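## Task

With the dial of the tool held in the hand, finish with the upper drag hand reading 85, the lower drag hand reading 18 and the needle reading 60, and the tool's round button released. The needle carries each drag hand along when it runs into it and leaves it wherever the needle reverses. While the button is held down, squeezing the handle drives the needle up and relaxing it lets the needle down. Shortly after the button is released, the handle moves freely without the needle. A flag appears in the dial's window while handle and needle are coupled. The dial is suspended from above by a cord.

## Robot and tools

Robot: one arm carrying a right hand with sixteen finger motors; the tool with the dial is already in that hand. A likely plan: hold the button in, squeeze until the needle pushes the upper drag hand to its target, relax until it pushes the lower drag hand down to its target, squeeze back to the needle target, let the button up, wait a moment (flag gone), then relax the handle. Check readings on the cameras and with zoom_image.

Frames. Absolute poses, velocities and camera poses in results are in the arm's base frame (scene frame: origin on the table under the base, +z up, +y to the left looking along +x). Motion offsets are expressed in the current Hand target's own axes. Hand point axes: +z runs along straightened fingers toward the tips, +x crosses the palm away from the thumb, +y points out of the palm's face.

Row format (shared by execute_actions and move): a list of exactly 24 numbers, each in [-1, 1], for the single arm. Numbers 1-6 are dx, dy, dz, rx, ry, rz: an offset, not a pose, measured from the Hand target as it stood when the action or move began; 1.0 equals 0.6 m for dx-dz and 180 degrees for rx-rz, the last three forming one rotation vector. Every row in one action counts from that same start, so sending the same offset twice moves twice as far. Numbers 7-22 are absolute goal angles for the hinges, each scaled linearly between its two stops, in this fixed order: index_mcp, index_abd, index_pip, index_dip, middle_mcp, middle_abd, middle_pip, middle_dip, ring_mcp, ring_abd, ring_pip, ring_dip, thumb_cmc, thumb_axl, thumb_mcp, thumb_ipl. Moving a finger hinge toward -1 curls it toward the palm (straight values: _mcp +0.75, _pip +0.58, _dip +0.70, _abd 0.00; thumb_cmc +0.71, thumb_axl +0.68, thumb_mcp +0.23, thumb_ipl +0.17). Number 23 is current_limit (-1 gives 0 mA, +1 gives 550 mA; start +0.4); number 24 is speed (hinge goals travel at (speed+1)/2 of 8.5 rad/s; start -0.6). Settings persist. To keep the grip unchanged, copy the last hand_goal, current_limit and speed exactly; at a scene's start read them from a first result.

Tools.
execute_actions(actions, cameras): actions is a list of actions, each up to 15 rows, one row per 1/30 s step; a short action repeats its last row to fill 15 steps. An empty list returns state plus images. cameras picks names among cam_high, cam_low, cam_near, cam_wrist, or ["all"].
move(target, speed, blend, stop_force, zero, blocking, cameras): target is one 24-number row or up to 15 rows, all offsets from the same starting Hand target. speed in m/s, 0.002-3.6, default 0.25 (turns up to twice that in rad/s), one value or one per target. blend in metres rounds corners; 0 stops at each. stop_force in N, 3-120, ends the path when the wrist sensor feels that much resistance; zero (default true) re-zeroes before; blocking=false returns after about 0.5 s and cannot combine with stop_force. Changed hand numbers in later targets are applied on arrival there.
wait(seconds 0-10), stop(), zoom_image(camera, region [x0,y0,x1,y1] pixels, at most 504 each way), zero_wrist_force(), finished_scene(scene 1 or 2, irreversible).

Results. end_effector_position (m) and end_effector_quat_wxyz in the base frame; velocities in m/s and rad/s. "Hand target" is the last commanded pose after clipping; new offsets start from it, and the hand may rest a little short of it. hand_goal, hand_measured (same scale as row numbers), hand_current_ma, and hand_state per motor: moving, goal, blocked, overload. Wrist force/torque in the end effector's axes, plus the peak since the last shown. A move adds a line: done, off_target, moving, held or fault, and any limits (paced, held). Joint torques, step readings and MOTOR HOT lines may appear.

Cautions. Orientation commands are clipped to 32 degrees from the current one per step. Arm joint contact torque limits: 135 N m on the first three joints, 25.2 on the wrist joints; a net outside force near 150 N, or hitting a load limit, halts the arm for 10 s, and hand commands sent meanwhile are lost. The arm is stiff: never aim past a firm contact. A motor drawing 495 mA or more for 5 s shuts off for 10 s, so avoid long squeezes at high current. Motors overheating to 85 °C brake the arm for 30-60 s. Keep paths away from the arm's own base. Do not drop the tool, let it swing into things, slam or push hard, or let anything fall off the table.

Each tool is called after ">>>" by a JSON object that holds its "op" and its "data".

## Session

>>> {"op": "execute_actions", "data": {"actions": []}}

Scene clock: 0.00 s.
end_effector_position=(+0.7000, +0.0600, +0.4101) hand_goal=(+0.754, +0.000, +0.576, +0.696, -0.510, +0.000, -0.518, +0.478, -0.510, +0.000, -0.412, +0.478, +0.336, +0.420, +0.214, -0.506) hand_measured=(+0.754, -0.004, +0.576, +0.696, -0.500, -0.004, -0.508, +0.484, -0.508, -0.004, -0.406, +0.484, +0.332, +0.424, +0.214, -0.504) hand_current_ma=(+0, +0, +0, +0, +3, +0, +2, +1, +0, +0, +1, +1, -1, +1, +0, +0) hand_state=(goal, goal, goal, goal, goal, goal, goal, goal, goal, goal, goal, goal, goal, goal, goal, goal) hand_current_limit=0.40 hand_speed=-0.60 end_effector_quat_wxyz=(+0.707, +0.000, +0.707, +0.000)
Joint positions: [-0.34 -1.174 1.922 -3.89 -1.231 4.713]
Joint velocities: within noise
Joint torques (N m): no reading
Wrist force (N): no reading
Wrist torque (N m): no reading
Wrist force, peak (N): no reading
Hand target: +0.7000, +0.0600, +0.4101; +0.707, +0.000, +0.707, +0.000

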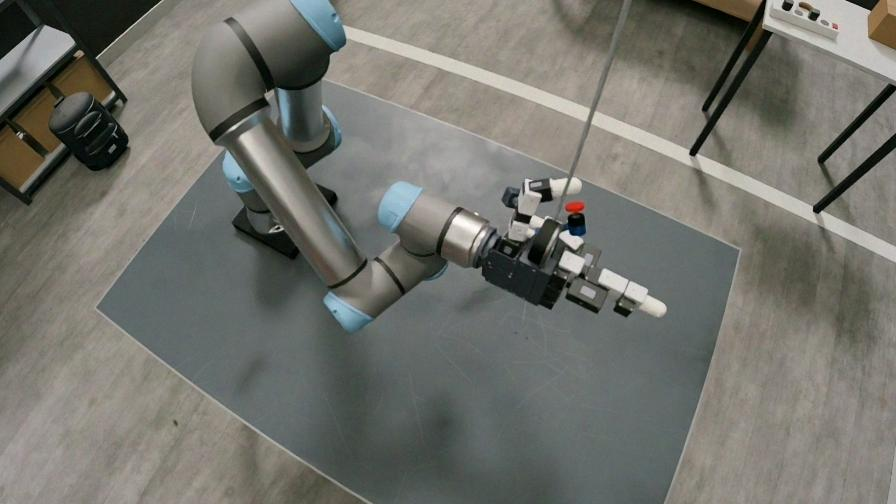

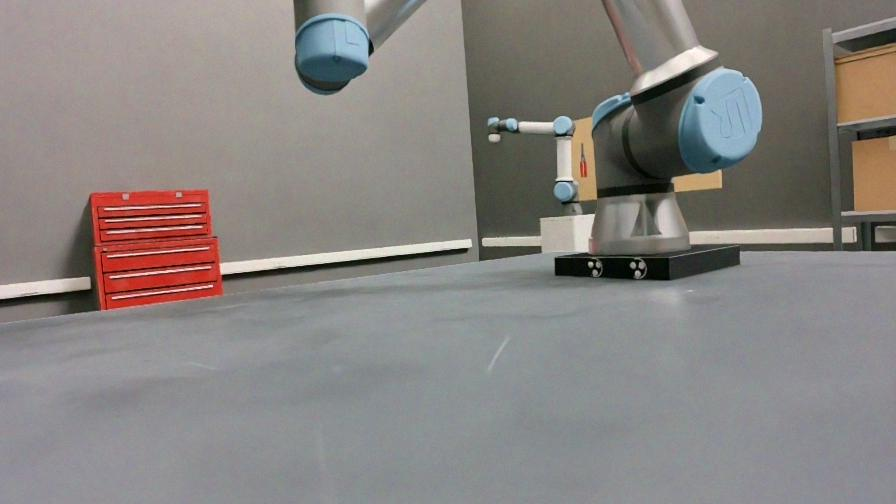

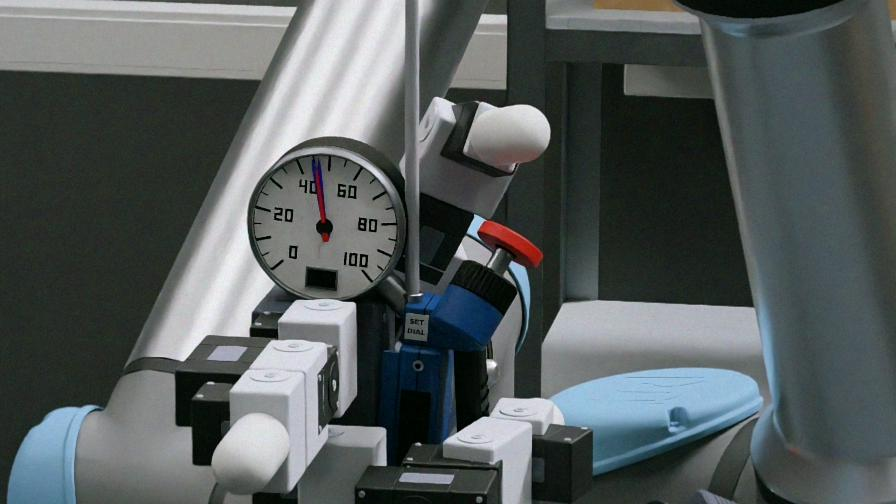

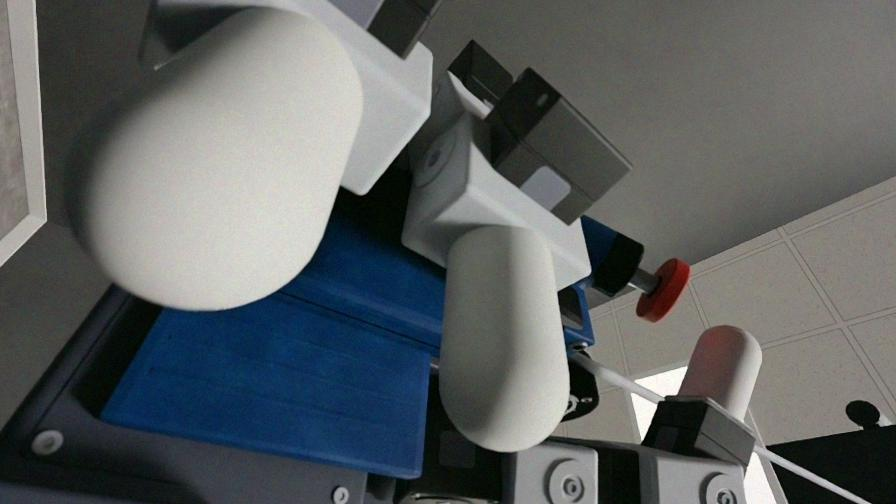

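>>> {"op": "zoom_image", "data": {"camera": "cam_near", "region": [230, 80, 580, 360]}}

>>> {"op": "zoom_image", "data": {"camera": "cam_near", "region": [180, 270, 600, 504]}}

>>> {"op": "zoom_image", "data": {"camera": "cam_high", "region": [460, 150, 700, 340]}}

>>> {"op": "zoom_image", "data": {"camera": "cam_wrist", "region": [400, 180, 800, 504]}}

Scaled by 1.440 from the camera's 896x504 image, which has a finer 1280x720 frame.

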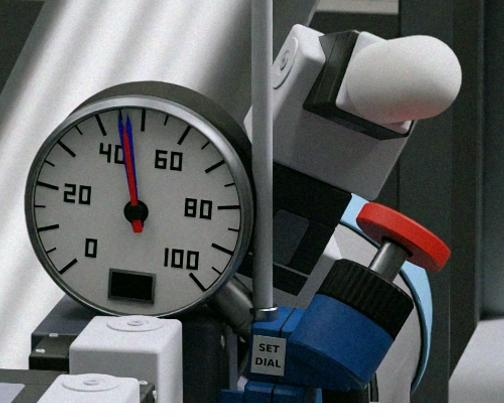

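Scaled by 1.200 from the camera's 896x504 image, which has a finer 1280x720 frame.

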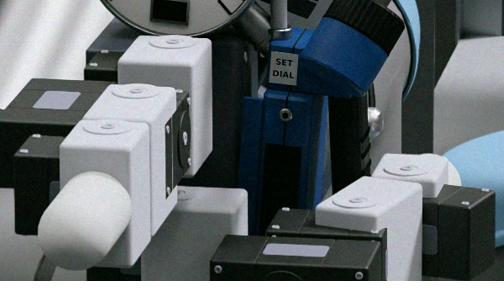

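Scaled by 2.100 from the camera's 896x504 image, which has a finer 1280x720 frame.

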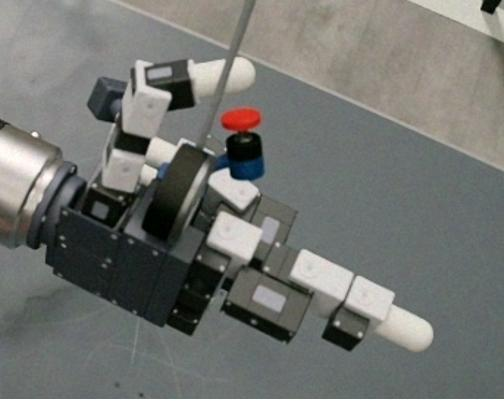

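Scaled by 1.260 from the camera's 896x504 image, which has a finer 1280x720 frame.

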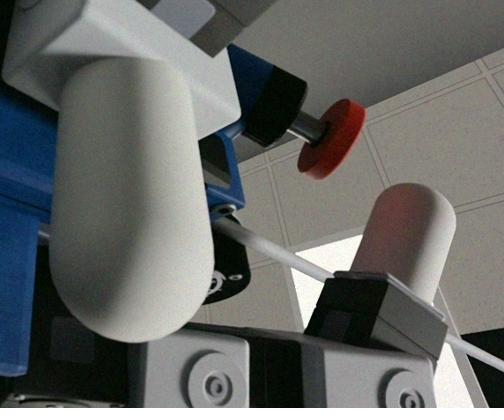

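>>> {"op": "zoom_image", "data": {"camera": "cam_near", "region": [240, 130, 420, 310]}}

>>> {"op": "zoom_image", "data": {"camera": "cam_wrist", "region": [540, 190, 780, 440]}}

>>> {"op": "zoom_image", "data": {"camera": "cam_high", "region": [500, 160, 620, 280]}}

Scaled by 2.800 from the camera's 896x504 image, which has a finer 1280x720 frame.

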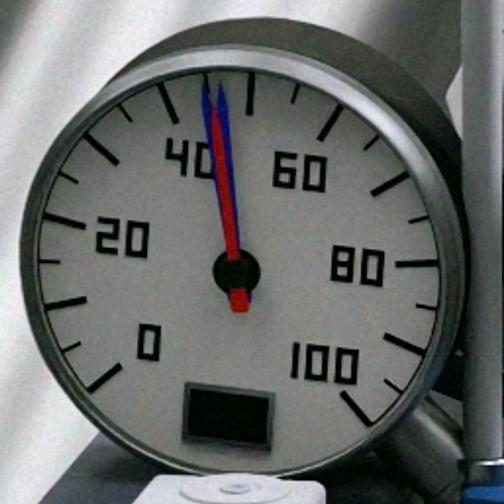

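Scaled by 2.016 from the camera's 896x504 image, which has a finer 1280x720 frame.

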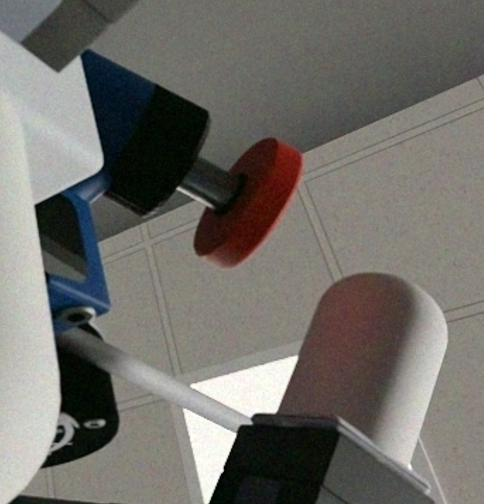

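Scaled by 4.200 from the camera's 896x504 image, which has a finer 1280x720 frame.

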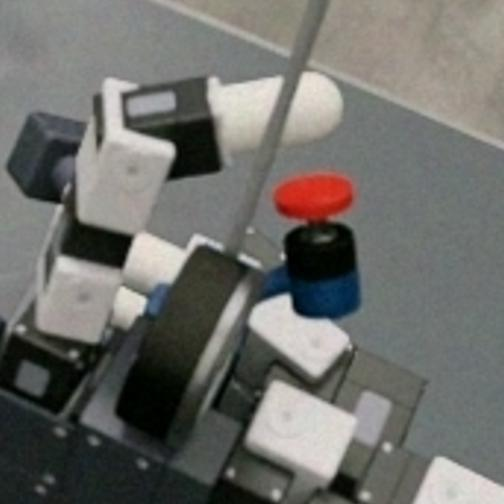

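>>> {"op": "execute_actions", "data": {"actions": [[[0,0,0,0,0,0,0.754,0,0.576,0.696,-0.510,0,-0.518,0.478,-0.510,0,-0.412,0.478,0.2286,0.42,0.3146,-0.56,0.4,-0.85]]], "cameras": ["cam_near","cam_wrist","cam_high"]}}

>>> {"op": "zoom_image", "data": {"camera": "cam_near", "region": [230, 80, 580, 360]}}

>>> {"op": "zoom_image", "data": {"camera": "cam_wrist", "region": [540, 190, 780, 440]}}

>>> {"op": "zoom_image", "data": {"camera": "cam_high", "region": [500, 160, 620, 280]}}

Scene clock: 139.33 s.
end_effector_position=(+0.7000, +0.0600, +0.4101) hand_goal=(+0.754, +0.000, +0.576, +0.696, -0.510, +0.000, -0.518, +0.478, -0.510, +0.000, -0.412, +0.478, +0.228, +0.420, +0.314, -0.560) hand_measured=(+0.754, -0.004, +0.576, +0.696, -0.504, -0.002, -0.512, +0.484, -0.508, -0.004, -0.406, +0.484, +0.224, +0.424, +0.306, -0.558) hand_current_ma=(+0, +0, +0, +0, +1, +0, +1, +1, +0, +0, +1, +1, -1, +1, -2, +0) hand_state=(goal, goal, goal, goal, goal, goal, goal, goal, goal, goal, goal, goal, goal, goal, goal, goal) hand_current_limit=0.40 hand_speed=-0.85 end_effector_quat_wxyz=(+0.707, +0.000, +0.707, +0.000)
Joint positions: [-0.34 -1.174 1.922 -3.89 -1.231 4.713]
Joint torques (N m): [-6.97 -25.28 -24.47 -4.19 0.71 -0.64]
Wrist force (N): [-3.2 0.2 0.0]
Wrist torque (N m): [0.02 0.15 -0.17]
Wrist force, peak (N): [-3.8 0.3 0.5]
Hand target: +0.7000, +0.0600, +0.4101; +0.707, +0.000, +0.707, +0.000
Off the commanded pose: 0.000 m, 0 deg.
Step readings (end_effector_position):
0: (+0.7000, +0.0600, +0.4101)
1: (+0.7000, +0.0600, +0.4101)
2: (+0.7000, +0.0600, +0.4101)
4: (+0.7000, +0.0600, +0.4101)
8: (+0.7000, +0.0600, +0.4101)
15: (+0.7000, +0.0600, +0.4101)
Images, in order (width x height): cam_high 896x504, cam_near 896x504, cam_wrist 896x504.

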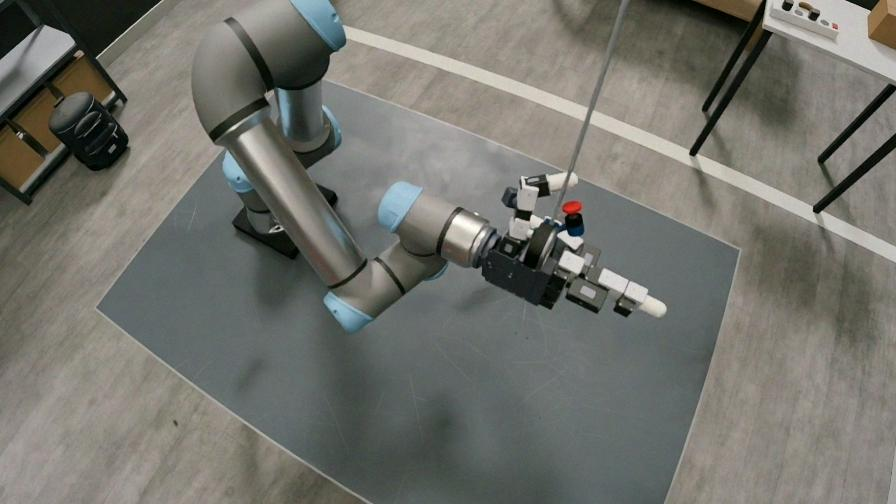

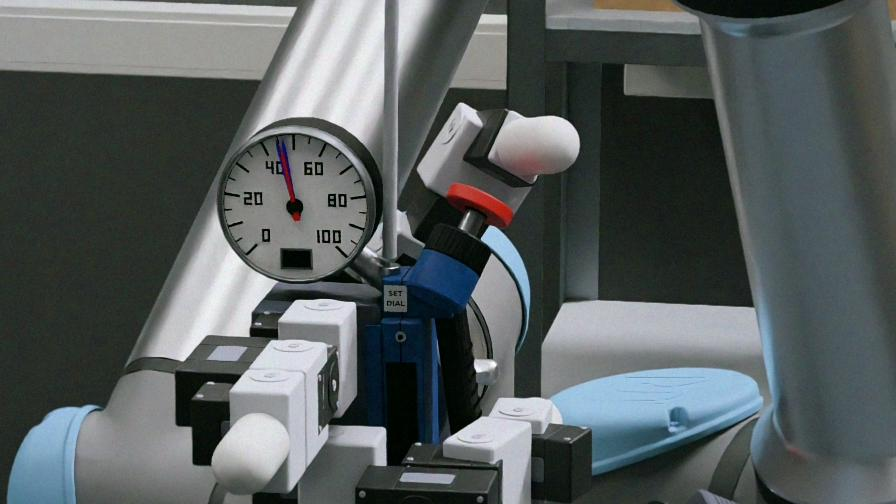

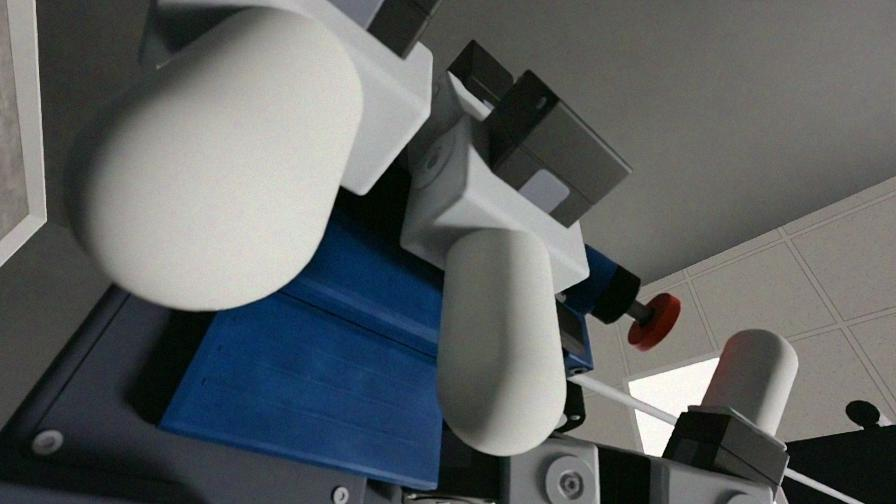

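Scaled by 1.440 from the camera's 896x504 image, which has a finer 1280x720 frame.

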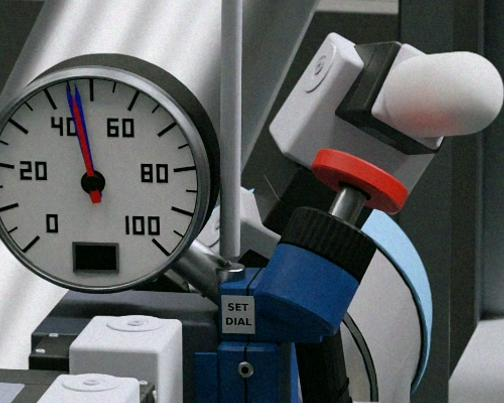

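Scaled by 2.016 from the camera's 896x504 image, which has a finer 1280x720 frame.

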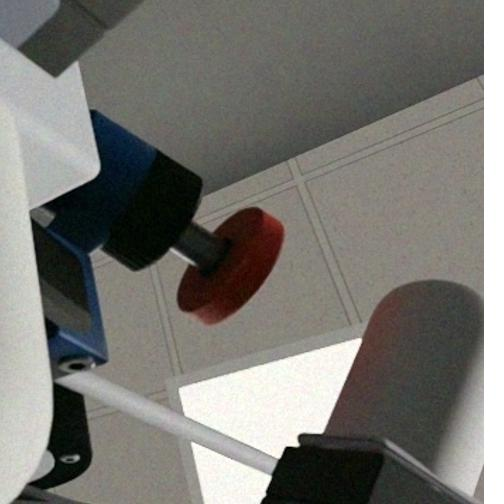

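Scaled by 4.200 from the camera's 896x504 image, which has a finer 1280x720 frame.

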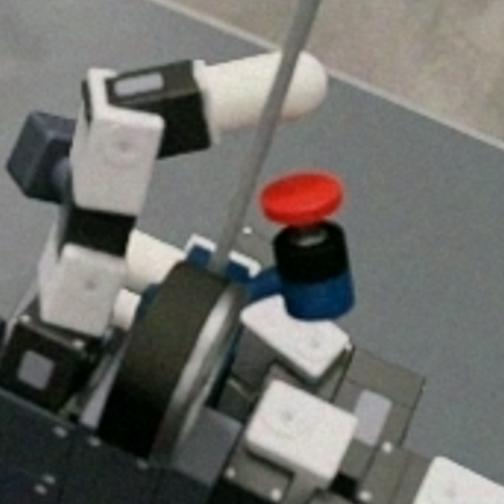

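>>> {"op": "execute_actions", "data": {"actions": [[[0,0,0,0,0,0,0.754,0,0.576,0.696,-0.55,0,-0.56,0.478,-0.55,0,-0.455,0.478,0.2286,0.42,0.3146,-0.56,0.4,-0.85]]], "cameras": ["cam_near","cam_wrist","cam_high"]}}

Scene clock: 147.03 s.
end_effector_position=(+0.7000, +0.0600, +0.4101) hand_goal=(+0.754, +0.000, +0.576, +0.696, -0.550, +0.000, -0.560, +0.478, -0.550, +0.000, -0.454, +0.478, +0.228, +0.420, +0.314, -0.560) hand_measured=(+0.754, -0.004, +0.576, +0.696, -0.516, +0.000, -0.532, +0.484, -0.530, -0.006, -0.434, +0.484, +0.224, +0.424, +0.306, -0.558) hand_current_ma=(+0, +0, +0, +0, +16, +0, +11, +1, +7, -1, +6, +1, -1, +1, -2, +0) hand_state=(goal, goal, goal, goal, blocked, goal, blocked, goal, goal, goal, goal, goal, goal, goal, goal, goal) hand_current_limit=0.40 hand_speed=-0.85 end_effector_quat_wxyz=(+0.707, +0.000, +0.707, +0.000)
Joint positions: [-0.34 -1.174 1.922 -3.89 -1.231 4.713]
Joint torques (N m): [-5.99 -25.17 -24.31 -4.13 0.7 -0.75]
Wrist force (N): [-3.5 0.2 -0.2]
Wrist torque (N m): [0.04 0.18 -0.20]
Wrist force, peak (N): [-3.9 0.6 0.1]
Hand target: +0.7000, +0.0600, +0.4101; +0.707, +0.000, +0.707, +0.000
Off the commanded pose: 0.000 m, 0 deg.
Step readings (end_effector_position):
0: (+0.7000, +0.0600, +0.4101)
1: (+0.7000, +0.0600, +0.4101)
2: (+0.7000, +0.0600, +0.4101)
4: (+0.7000, +0.0600, +0.4101)
8: (+0.7000, +0.0600, +0.4101)
15: (+0.7000, +0.0600, +0.4101)
Images, in order (width x height): cam_high 896x504, cam_near 896x504, cam_wrist 896x504.

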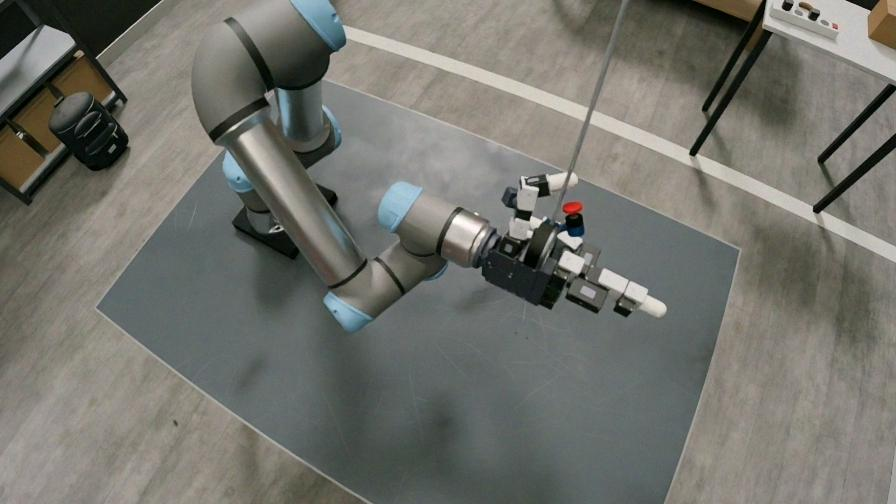

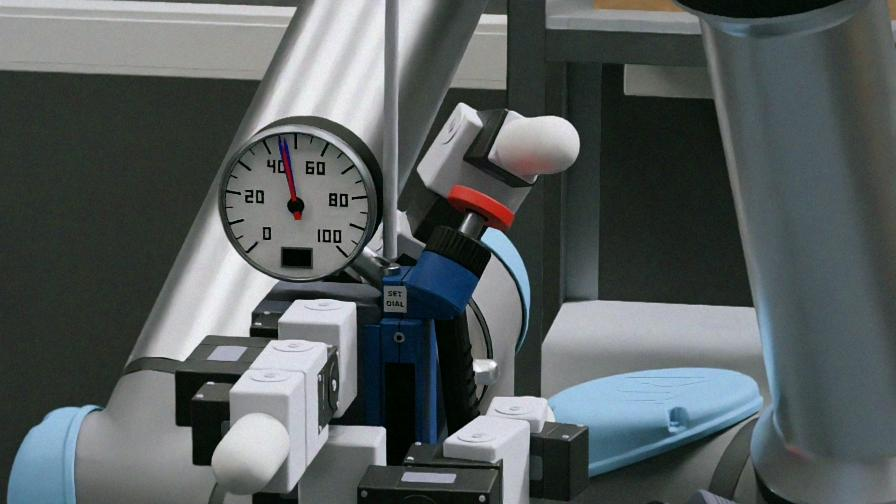

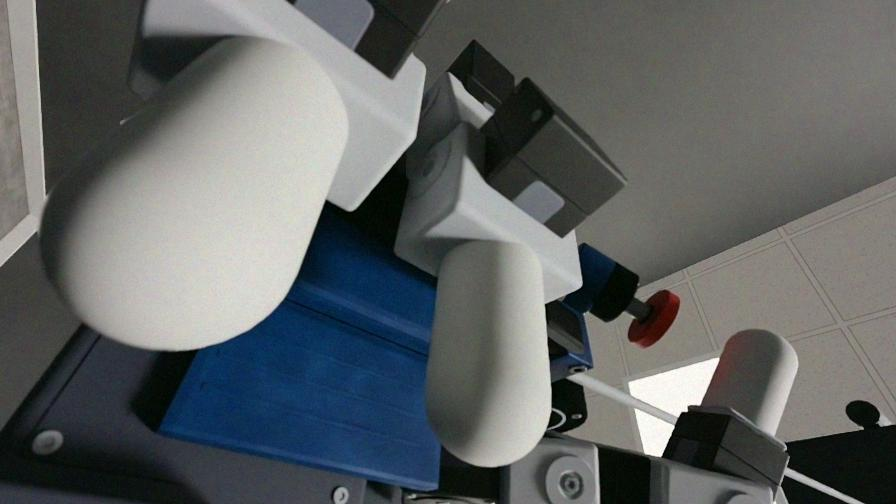

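>>> {"op": "execute_actions", "data": {"actions": [[[0,0,0,0,0,0,0.754,0,0.576,0.696,-0.62,0,-0.64,0.478,-0.62,0,-0.54,0.478,0.2286,0.42,0.3146,-0.56,0.4,-0.85]]], "cameras": ["cam_near","cam_wrist"]}}

Scene clock: 154.90 s.
end_effector_position=(+0.7000, +0.0600, +0.4101) hand_goal=(+0.754, +0.000, +0.576, +0.696, -0.620, +0.000, -0.640, +0.478, -0.620, +0.000, -0.540, +0.478, +0.228, +0.420, +0.314, -0.560) hand_measured=(+0.754, -0.004, +0.576, +0.696, -0.530, +0.004, -0.574, +0.484, -0.546, -0.014, -0.498, +0.484, +0.224, +0.424, +0.306, -0.558) hand_current_ma=(+0, +0, +0, +0, +75, +0, +43, +1, +55, -2, +21, +1, -1, +1, -2, +0) hand_state=(goal, goal, goal, goal, blocked, goal, blocked, goal, blocked, goal, blocked, goal, goal, goal, goal, goal) hand_current_limit=0.40 hand_speed=-0.85 end_effector_quat_wxyz=(+0.707, +0.000, +0.707, +0.000)
Joint positions: [-0.34 -1.174 1.922 -3.89 -1.231 4.713]
Joint torques (N m): [-6.49 -25.43 -25.11 -4.18 0.58 -0.9]
Wrist force (N): [-3.5 0.5 0.0]
Wrist torque (N m): [0.05 0.15 -0.18]
Wrist force, peak (N): [-3.9 0.3 0.4]
Hand target: +0.7000, +0.0600, +0.4101; +0.707, +0.000, +0.707, +0.000
Off the commanded pose: 0.000 m, 0 deg.
Step readings (end_effector_position):
0: (+0.7000, +0.0600, +0.4101)
1: (+0.7000, +0.0600, +0.4101)
2: (+0.7000, +0.0600, +0.4101)
4: (+0.7000, +0.0600, +0.4101)
8: (+0.7000, +0.0600, +0.4101)
15: (+0.7000, +0.0600, +0.4101)
Images, in order (width x height): cam_near 896x504, cam_wrist 896x504.

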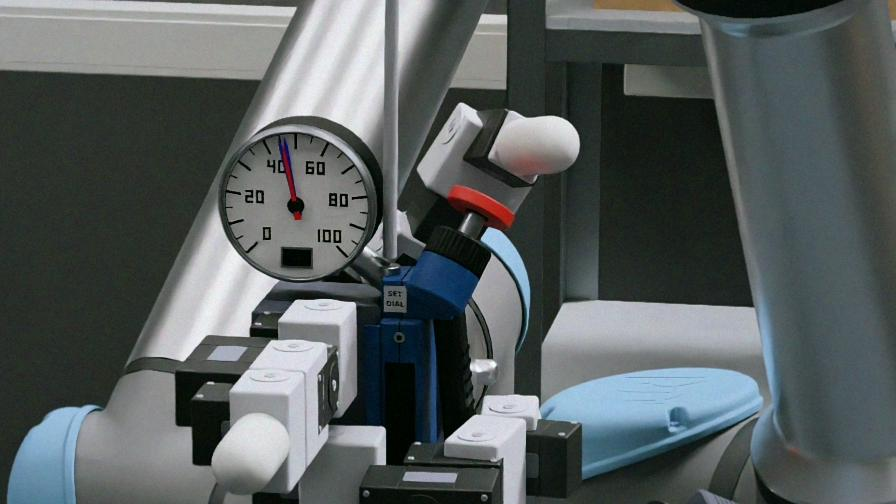

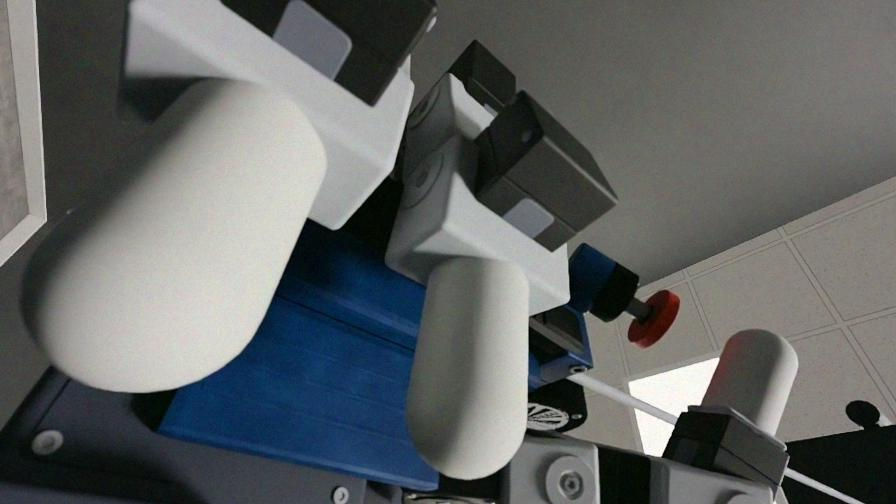

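>>> {"op": "execute_actions", "data": {"actions": [[[0,0,0,0,0,0,0.754,0,0.576,0.696,-0.62,0,-0.64,0.478,-0.62,0,-0.54,0.478,0.243,0.42,0.292,-0.676,0.4,-0.85]]], "cameras": ["cam_near","cam_wrist","cam_high"]}}

>>> {"op": "zoom_image", "data": {"camera": "cam_near", "region": [380, 90, 620, 290]}}

>>> {"op": "zoom_image", "data": {"camera": "cam_wrist", "region": [560, 230, 800, 440]}}

>>> {"op": "zoom_image", "data": {"camera": "cam_high", "region": [500, 160, 620, 280]}}

Scene clock: 222.67 s.
end_effector_position=(+0.7000, +0.0600, +0.4101) hand_goal=(+0.754, +0.000, +0.576, +0.696, -0.620, +0.000, -0.640, +0.478, -0.620, +0.000, -0.540, +0.478, +0.244, +0.420, +0.292, -0.676) hand_measured=(+0.754, -0.004, +0.576, +0.696, -0.530, +0.004, -0.574, +0.484, -0.546, -0.014, -0.498, +0.484, +0.226, +0.424, +0.292, -0.674) hand_current_ma=(+0, +0, +0, +0, +75, +0, +43, +1, +55, -2, +21, +1, -5, +1, +0, +0) hand_state=(goal, goal, goal, goal, blocked, goal, blocked, goal, blocked, goal, blocked, goal, goal, goal, goal, goal) hand_current_limit=0.40 hand_speed=-0.85 end_effector_quat_wxyz=(+0.707, +0.000, +0.707, +0.000)
Joint positions: [-0.34 -1.174 1.922 -3.89 -1.231 4.713]
Joint torques (N m): [-6.05 -24.89 -25.07 -4.25 0.94 -0.95]
Wrist force (N): [-3.4 -0.2 0.5]
Wrist torque (N m): [-0.07 0.16 -0.19]
Wrist force, peak (N): [-4.0 0.3 0.3]
Hand target: +0.7000, +0.0600, +0.4101; +0.707, +0.000, +0.707, +0.000
Off the commanded pose: 0.000 m, 0 deg.
Step readings (end_effector_position):
0: (+0.7000, +0.0600, +0.4101)
1: (+0.7000, +0.0600, +0.4101)
2: (+0.7000, +0.0600, +0.4101)
4: (+0.7000, +0.0600, +0.4101)
8: (+0.7000, +0.0600, +0.4101)
15: (+0.7000, +0.0600, +0.4101)
Images, in order (width x height): cam_high 896x504, cam_near 896x504, cam_wrist 896x504.

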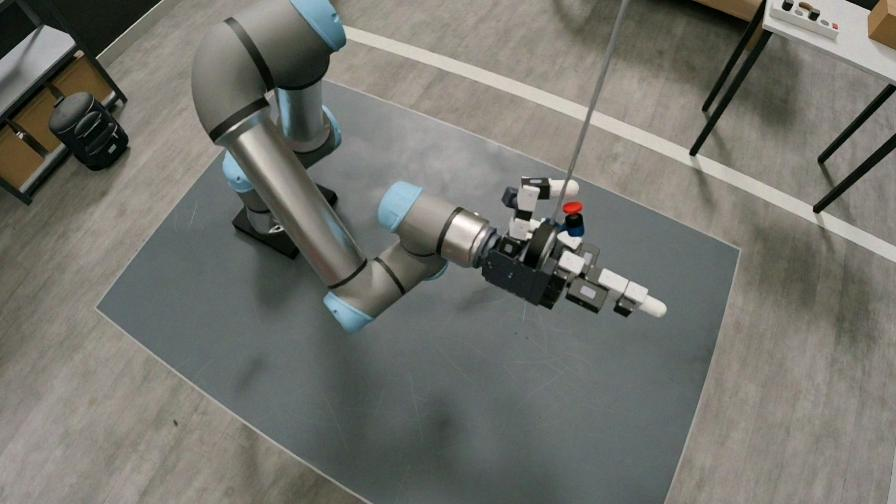

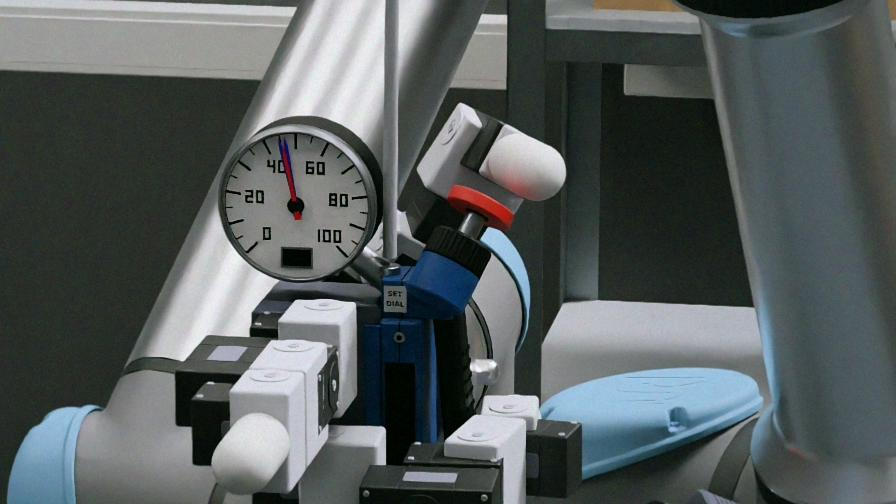

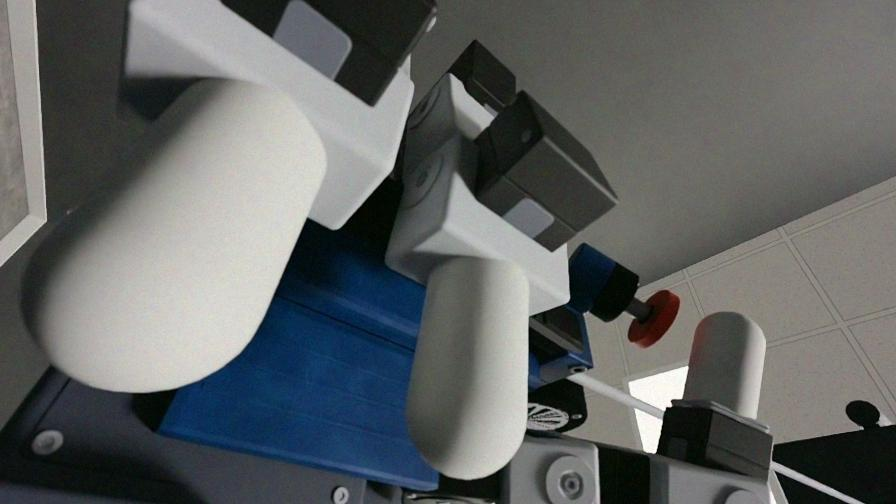

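Scaled by 2.100 from the camera's 896x504 image, which has a finer 1280x720 frame.

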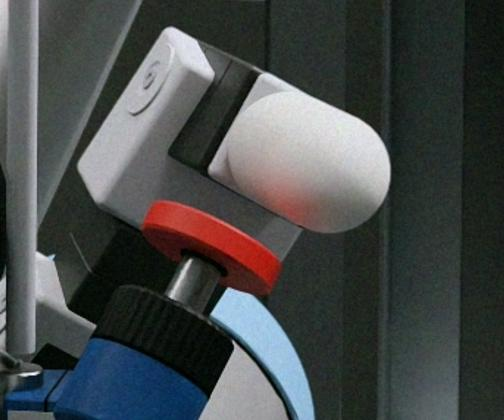

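Scaled by 2.100 from the camera's 896x504 image, which has a finer 1280x720 frame.

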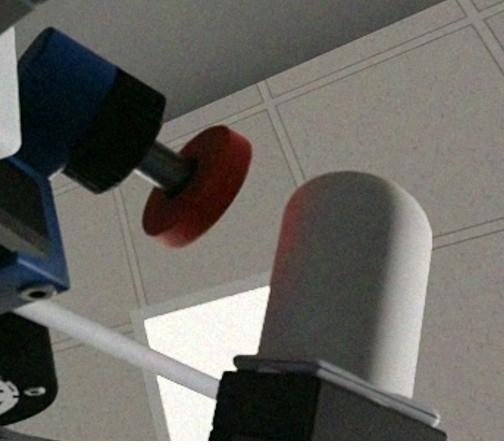

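Scaled by 4.200 from the camera's 896x504 image, which has a finer 1280x720 frame.

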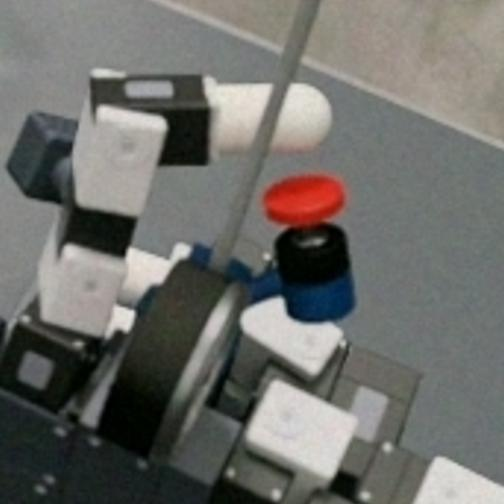

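>>> {"op": "execute_actions", "data": {"actions": [[[0,0,0,0,0,0,0.754,0,0.576,0.696,-0.62,0,-0.64,0.478,-0.62,0,-0.54,0.478,0.257,0.42,0.27,-0.74,0.4,-0.85]]], "cameras": ["cam_near","cam_wrist","cam_high"]}}

>>> {"op": "zoom_image", "data": {"camera": "cam_near", "region": [380, 90, 620, 290]}}

>>> {"op": "zoom_image", "data": {"camera": "cam_wrist", "region": [560, 230, 800, 440]}}

>>> {"op": "zoom_image", "data": {"camera": "cam_high", "region": [500, 160, 620, 280]}}

Scene clock: 237.50 s.
end_effector_position=(+0.7000, +0.0600, +0.4101) hand_goal=(+0.754, +0.000, +0.576, +0.696, -0.620, +0.000, -0.640, +0.478, -0.620, +0.000, -0.540, +0.478, +0.258, +0.420, +0.270, -0.740) hand_measured=(+0.754, -0.004, +0.576, +0.696, -0.530, +0.004, -0.574, +0.484, -0.546, -0.014, -0.498, +0.484, +0.236, +0.424, +0.272, -0.738) hand_current_ma=(+0, +0, +0, +0, +75, +0, +43, +1, +55, -2, +21, +1, -8, +1, +0, +0) hand_state=(goal, goal, goal, goal, blocked, goal, blocked, goal, blocked, goal, blocked, goal, blocked, goal, goal, goal) hand_current_limit=0.40 hand_speed=-0.85 end_effector_quat_wxyz=(+0.707, +0.000, +0.707, +0.000)
Joint positions: [-0.34 -1.174 1.922 -3.89 -1.231 4.713]
Joint torques (N m): [-6.69 -25.75 -24.22 -4.37 0.97 -0.94]
Wrist force (N): [-3.4 0.1 0.5]
Wrist torque (N m): [-0.04 0.14 -0.18]
Wrist force, peak (N): [-4.1 0.0 0.3]
Hand target: +0.7000, +0.0600, +0.4101; +0.707, +0.000, +0.707, +0.000
Off the commanded pose: 0.000 m, 0 deg.
Step readings (end_effector_position):
0: (+0.7000, +0.0600, +0.4101)
1: (+0.7000, +0.0600, +0.4101)
2: (+0.7000, +0.0600, +0.4101)
4: (+0.7000, +0.0600, +0.4101)
8: (+0.7000, +0.0600, +0.4101)
15: (+0.7000, +0.0600, +0.4101)
Images, in order (width x height): cam_high 896x504, cam_near 896x504, cam_wrist 896x504.

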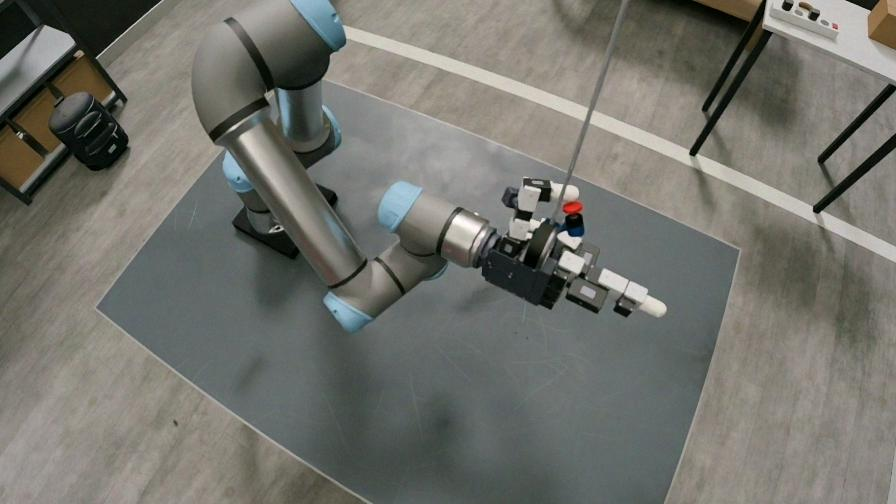

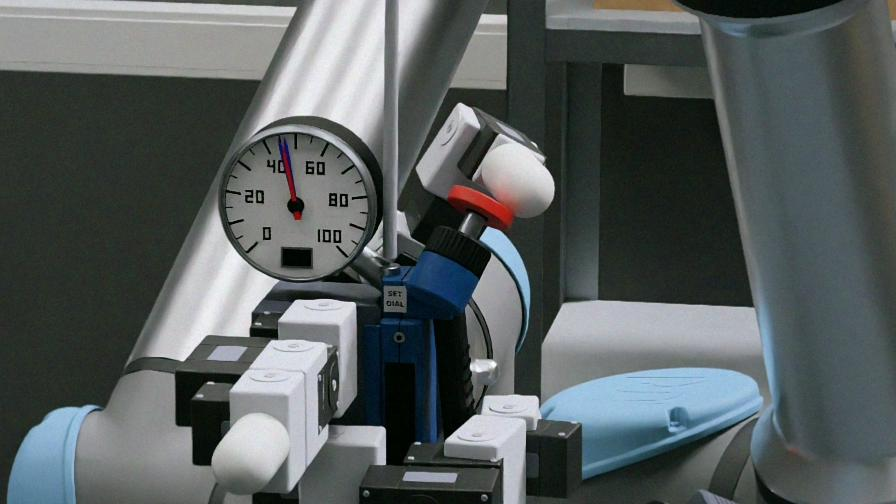

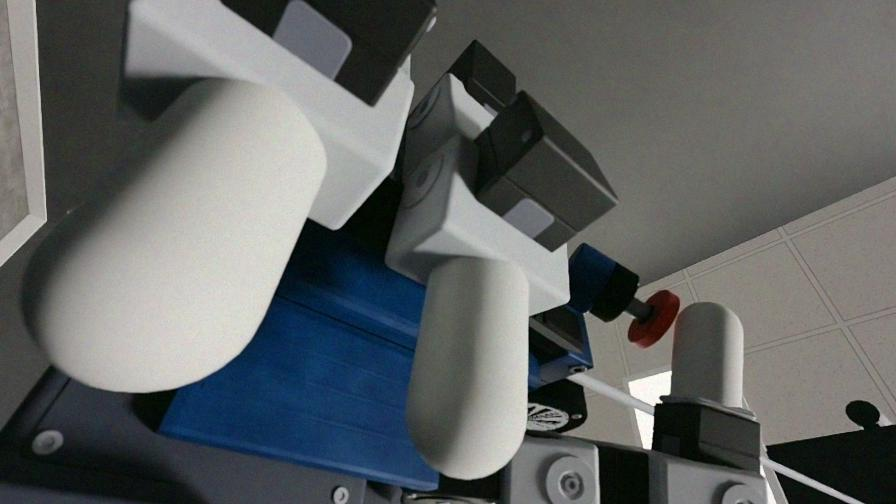

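Scaled by 2.100 from the camera's 896x504 image, which has a finer 1280x720 frame.

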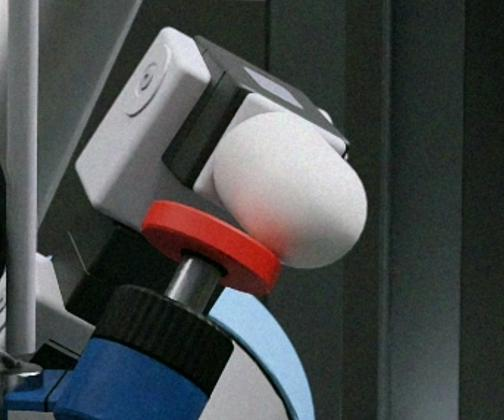

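Scaled by 2.100 from the camera's 896x504 image, which has a finer 1280x720 frame.

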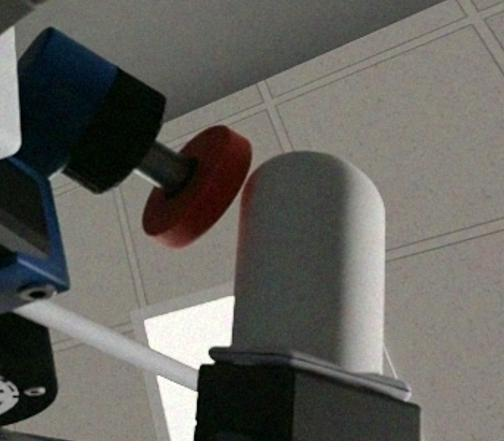

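Scaled by 4.200 from the camera's 896x504 image, which has a finer 1280x720 frame.

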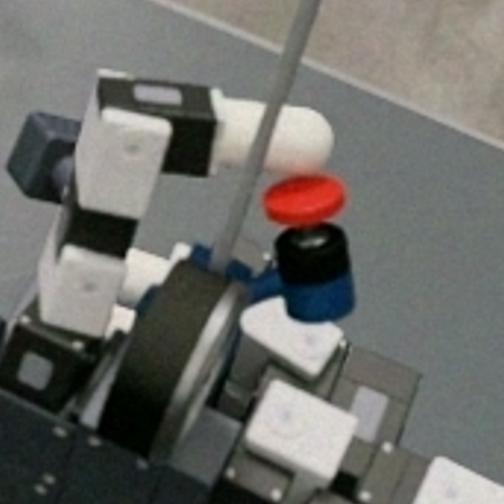

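>>> {"op": "execute_actions", "data": {"actions": [[[0,0,0,0,0,0,0.754,0,0.576,0.696,-0.62,0,-0.64,0.478,-0.62,0,-0.54,0.478,0.33,0.42,0.26,-0.76,0.4,-0.85]],[[0,0,0,0,0,0,0.754,0,0.576,0.696,-0.62,0,-0.64,0.478,-0.62,0,-0.54,0.478,0.33,0.42,0.24,-0.84,0.4,-0.85]]], "cameras": ["cam_near","cam_wrist","cam_high"]}}

>>> {"op": "zoom_image", "data": {"camera": "cam_near", "region": [380, 90, 620, 290]}}

>>> {"op": "zoom_image", "data": {"camera": "cam_wrist", "region": [560, 230, 800, 440]}}

>>> {"op": "zoom_image", "data": {"camera": "cam_near", "region": [210, 110, 390, 290]}}

Scene clock: 253.50 s.
end_effector_position=(+0.7000, +0.0600, +0.4101) hand_goal=(+0.754, +0.000, +0.576, +0.696, -0.620, +0.000, -0.640, +0.478, -0.620, +0.000, -0.540, +0.478, +0.330, +0.420, +0.240, -0.840) hand_measured=(+0.754, -0.004, +0.576, +0.696, -0.530, +0.004, -0.574, +0.484, -0.546, -0.014, -0.498, +0.484, +0.314, +0.420, +0.254, -0.780) hand_current_ma=(+0, +0, +0, +0, +75, +0, +43, +1, +55, -2, +21, +1, -5, +0, +6, +58) hand_state=(goal, goal, goal, goal, blocked, goal, blocked, goal, blocked, goal, blocked, goal, goal, goal, goal, blocked) hand_current_limit=0.40 hand_speed=-0.85 end_effector_quat_wxyz=(+0.707, +0.000, +0.707, +0.000)
Joint positions: [-0.34 -1.174 1.922 -3.89 -1.231 4.713]
Joint torques (N m): [-4.85 -26.43 -25.07 -4.25 0.77 -0.75]
Wrist force (N): [-3.6 0.4 0.4]
Wrist torque (N m): [0.00 0.15 -0.19]
Wrist force, peak (N): [-4.0 0.2 0.2]
Hand target: +0.7000, +0.0600, +0.4101; +0.707, +0.000, +0.707, +0.000
Off the commanded pose: 0.000 m, 0 deg.
Step readings (end_effector_position):
0: (+0.7000, +0.0600, +0.4101)
1: (+0.7000, +0.0600, +0.4101)
2: (+0.7000, +0.0600, +0.4101)
4: (+0.7000, +0.0600, +0.4101)
8: (+0.7000, +0.0600, +0.4101)
15: (+0.7000, +0.0600, +0.4101)
16: (+0.7000, +0.0600, +0.4101)
17: (+0.7000, +0.0600, +0.4101)
19: (+0.7000, +0.0600, +0.4101)
23: (+0.7000, +0.0600, +0.4101)
30: (+0.7000, +0.0600, +0.4101)
Images, in order (width x height): cam_high 896x504, cam_near 896x504, cam_wrist 896x504.

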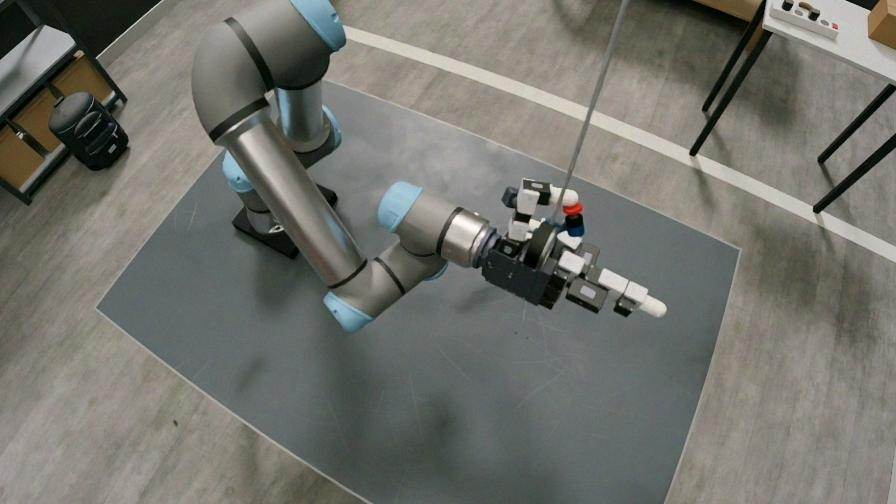

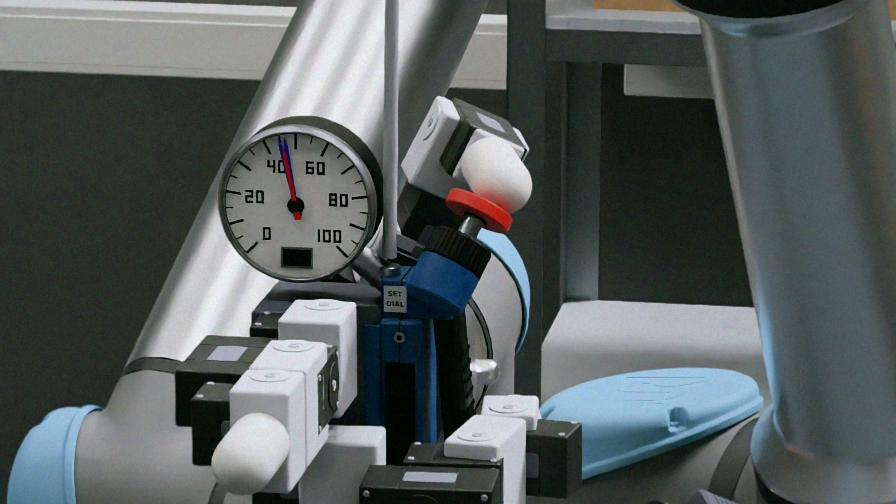

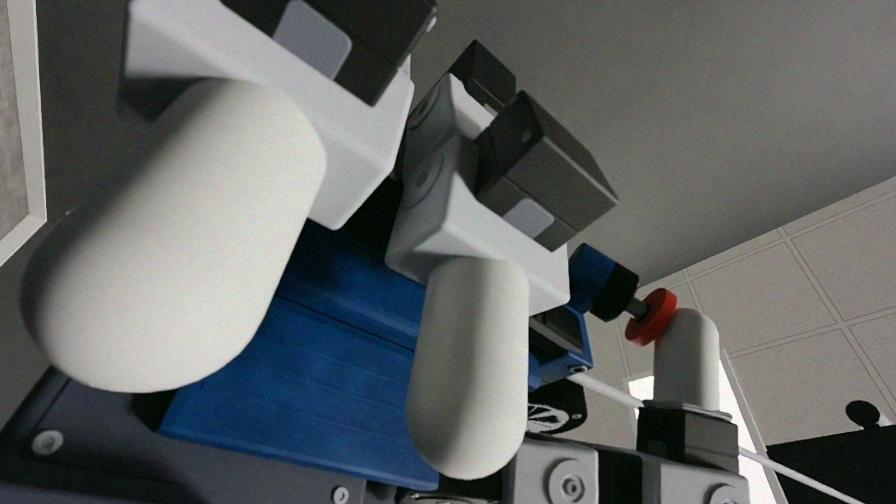

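Scaled by 2.100 from the camera's 896x504 image, which has a finer 1280x720 frame.

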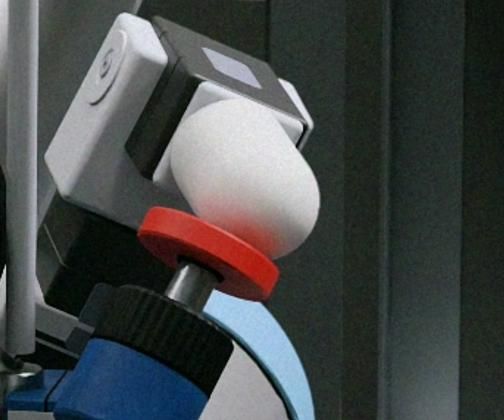

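Scaled by 2.100 from the camera's 896x504 image, which has a finer 1280x720 frame.

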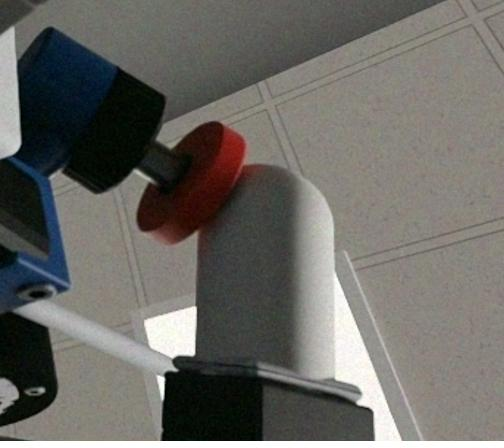

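Scaled by 2.800 from the camera's 896x504 image, which has a finer 1280x720 frame.

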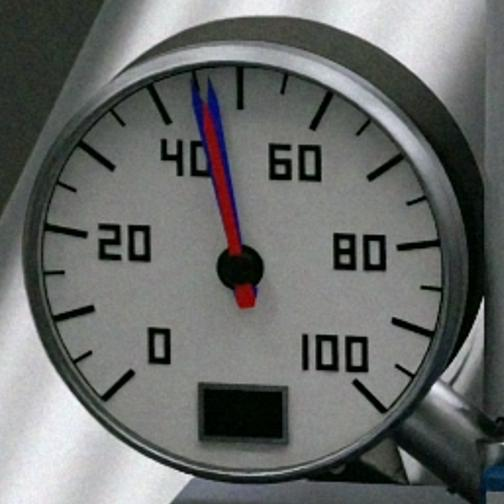

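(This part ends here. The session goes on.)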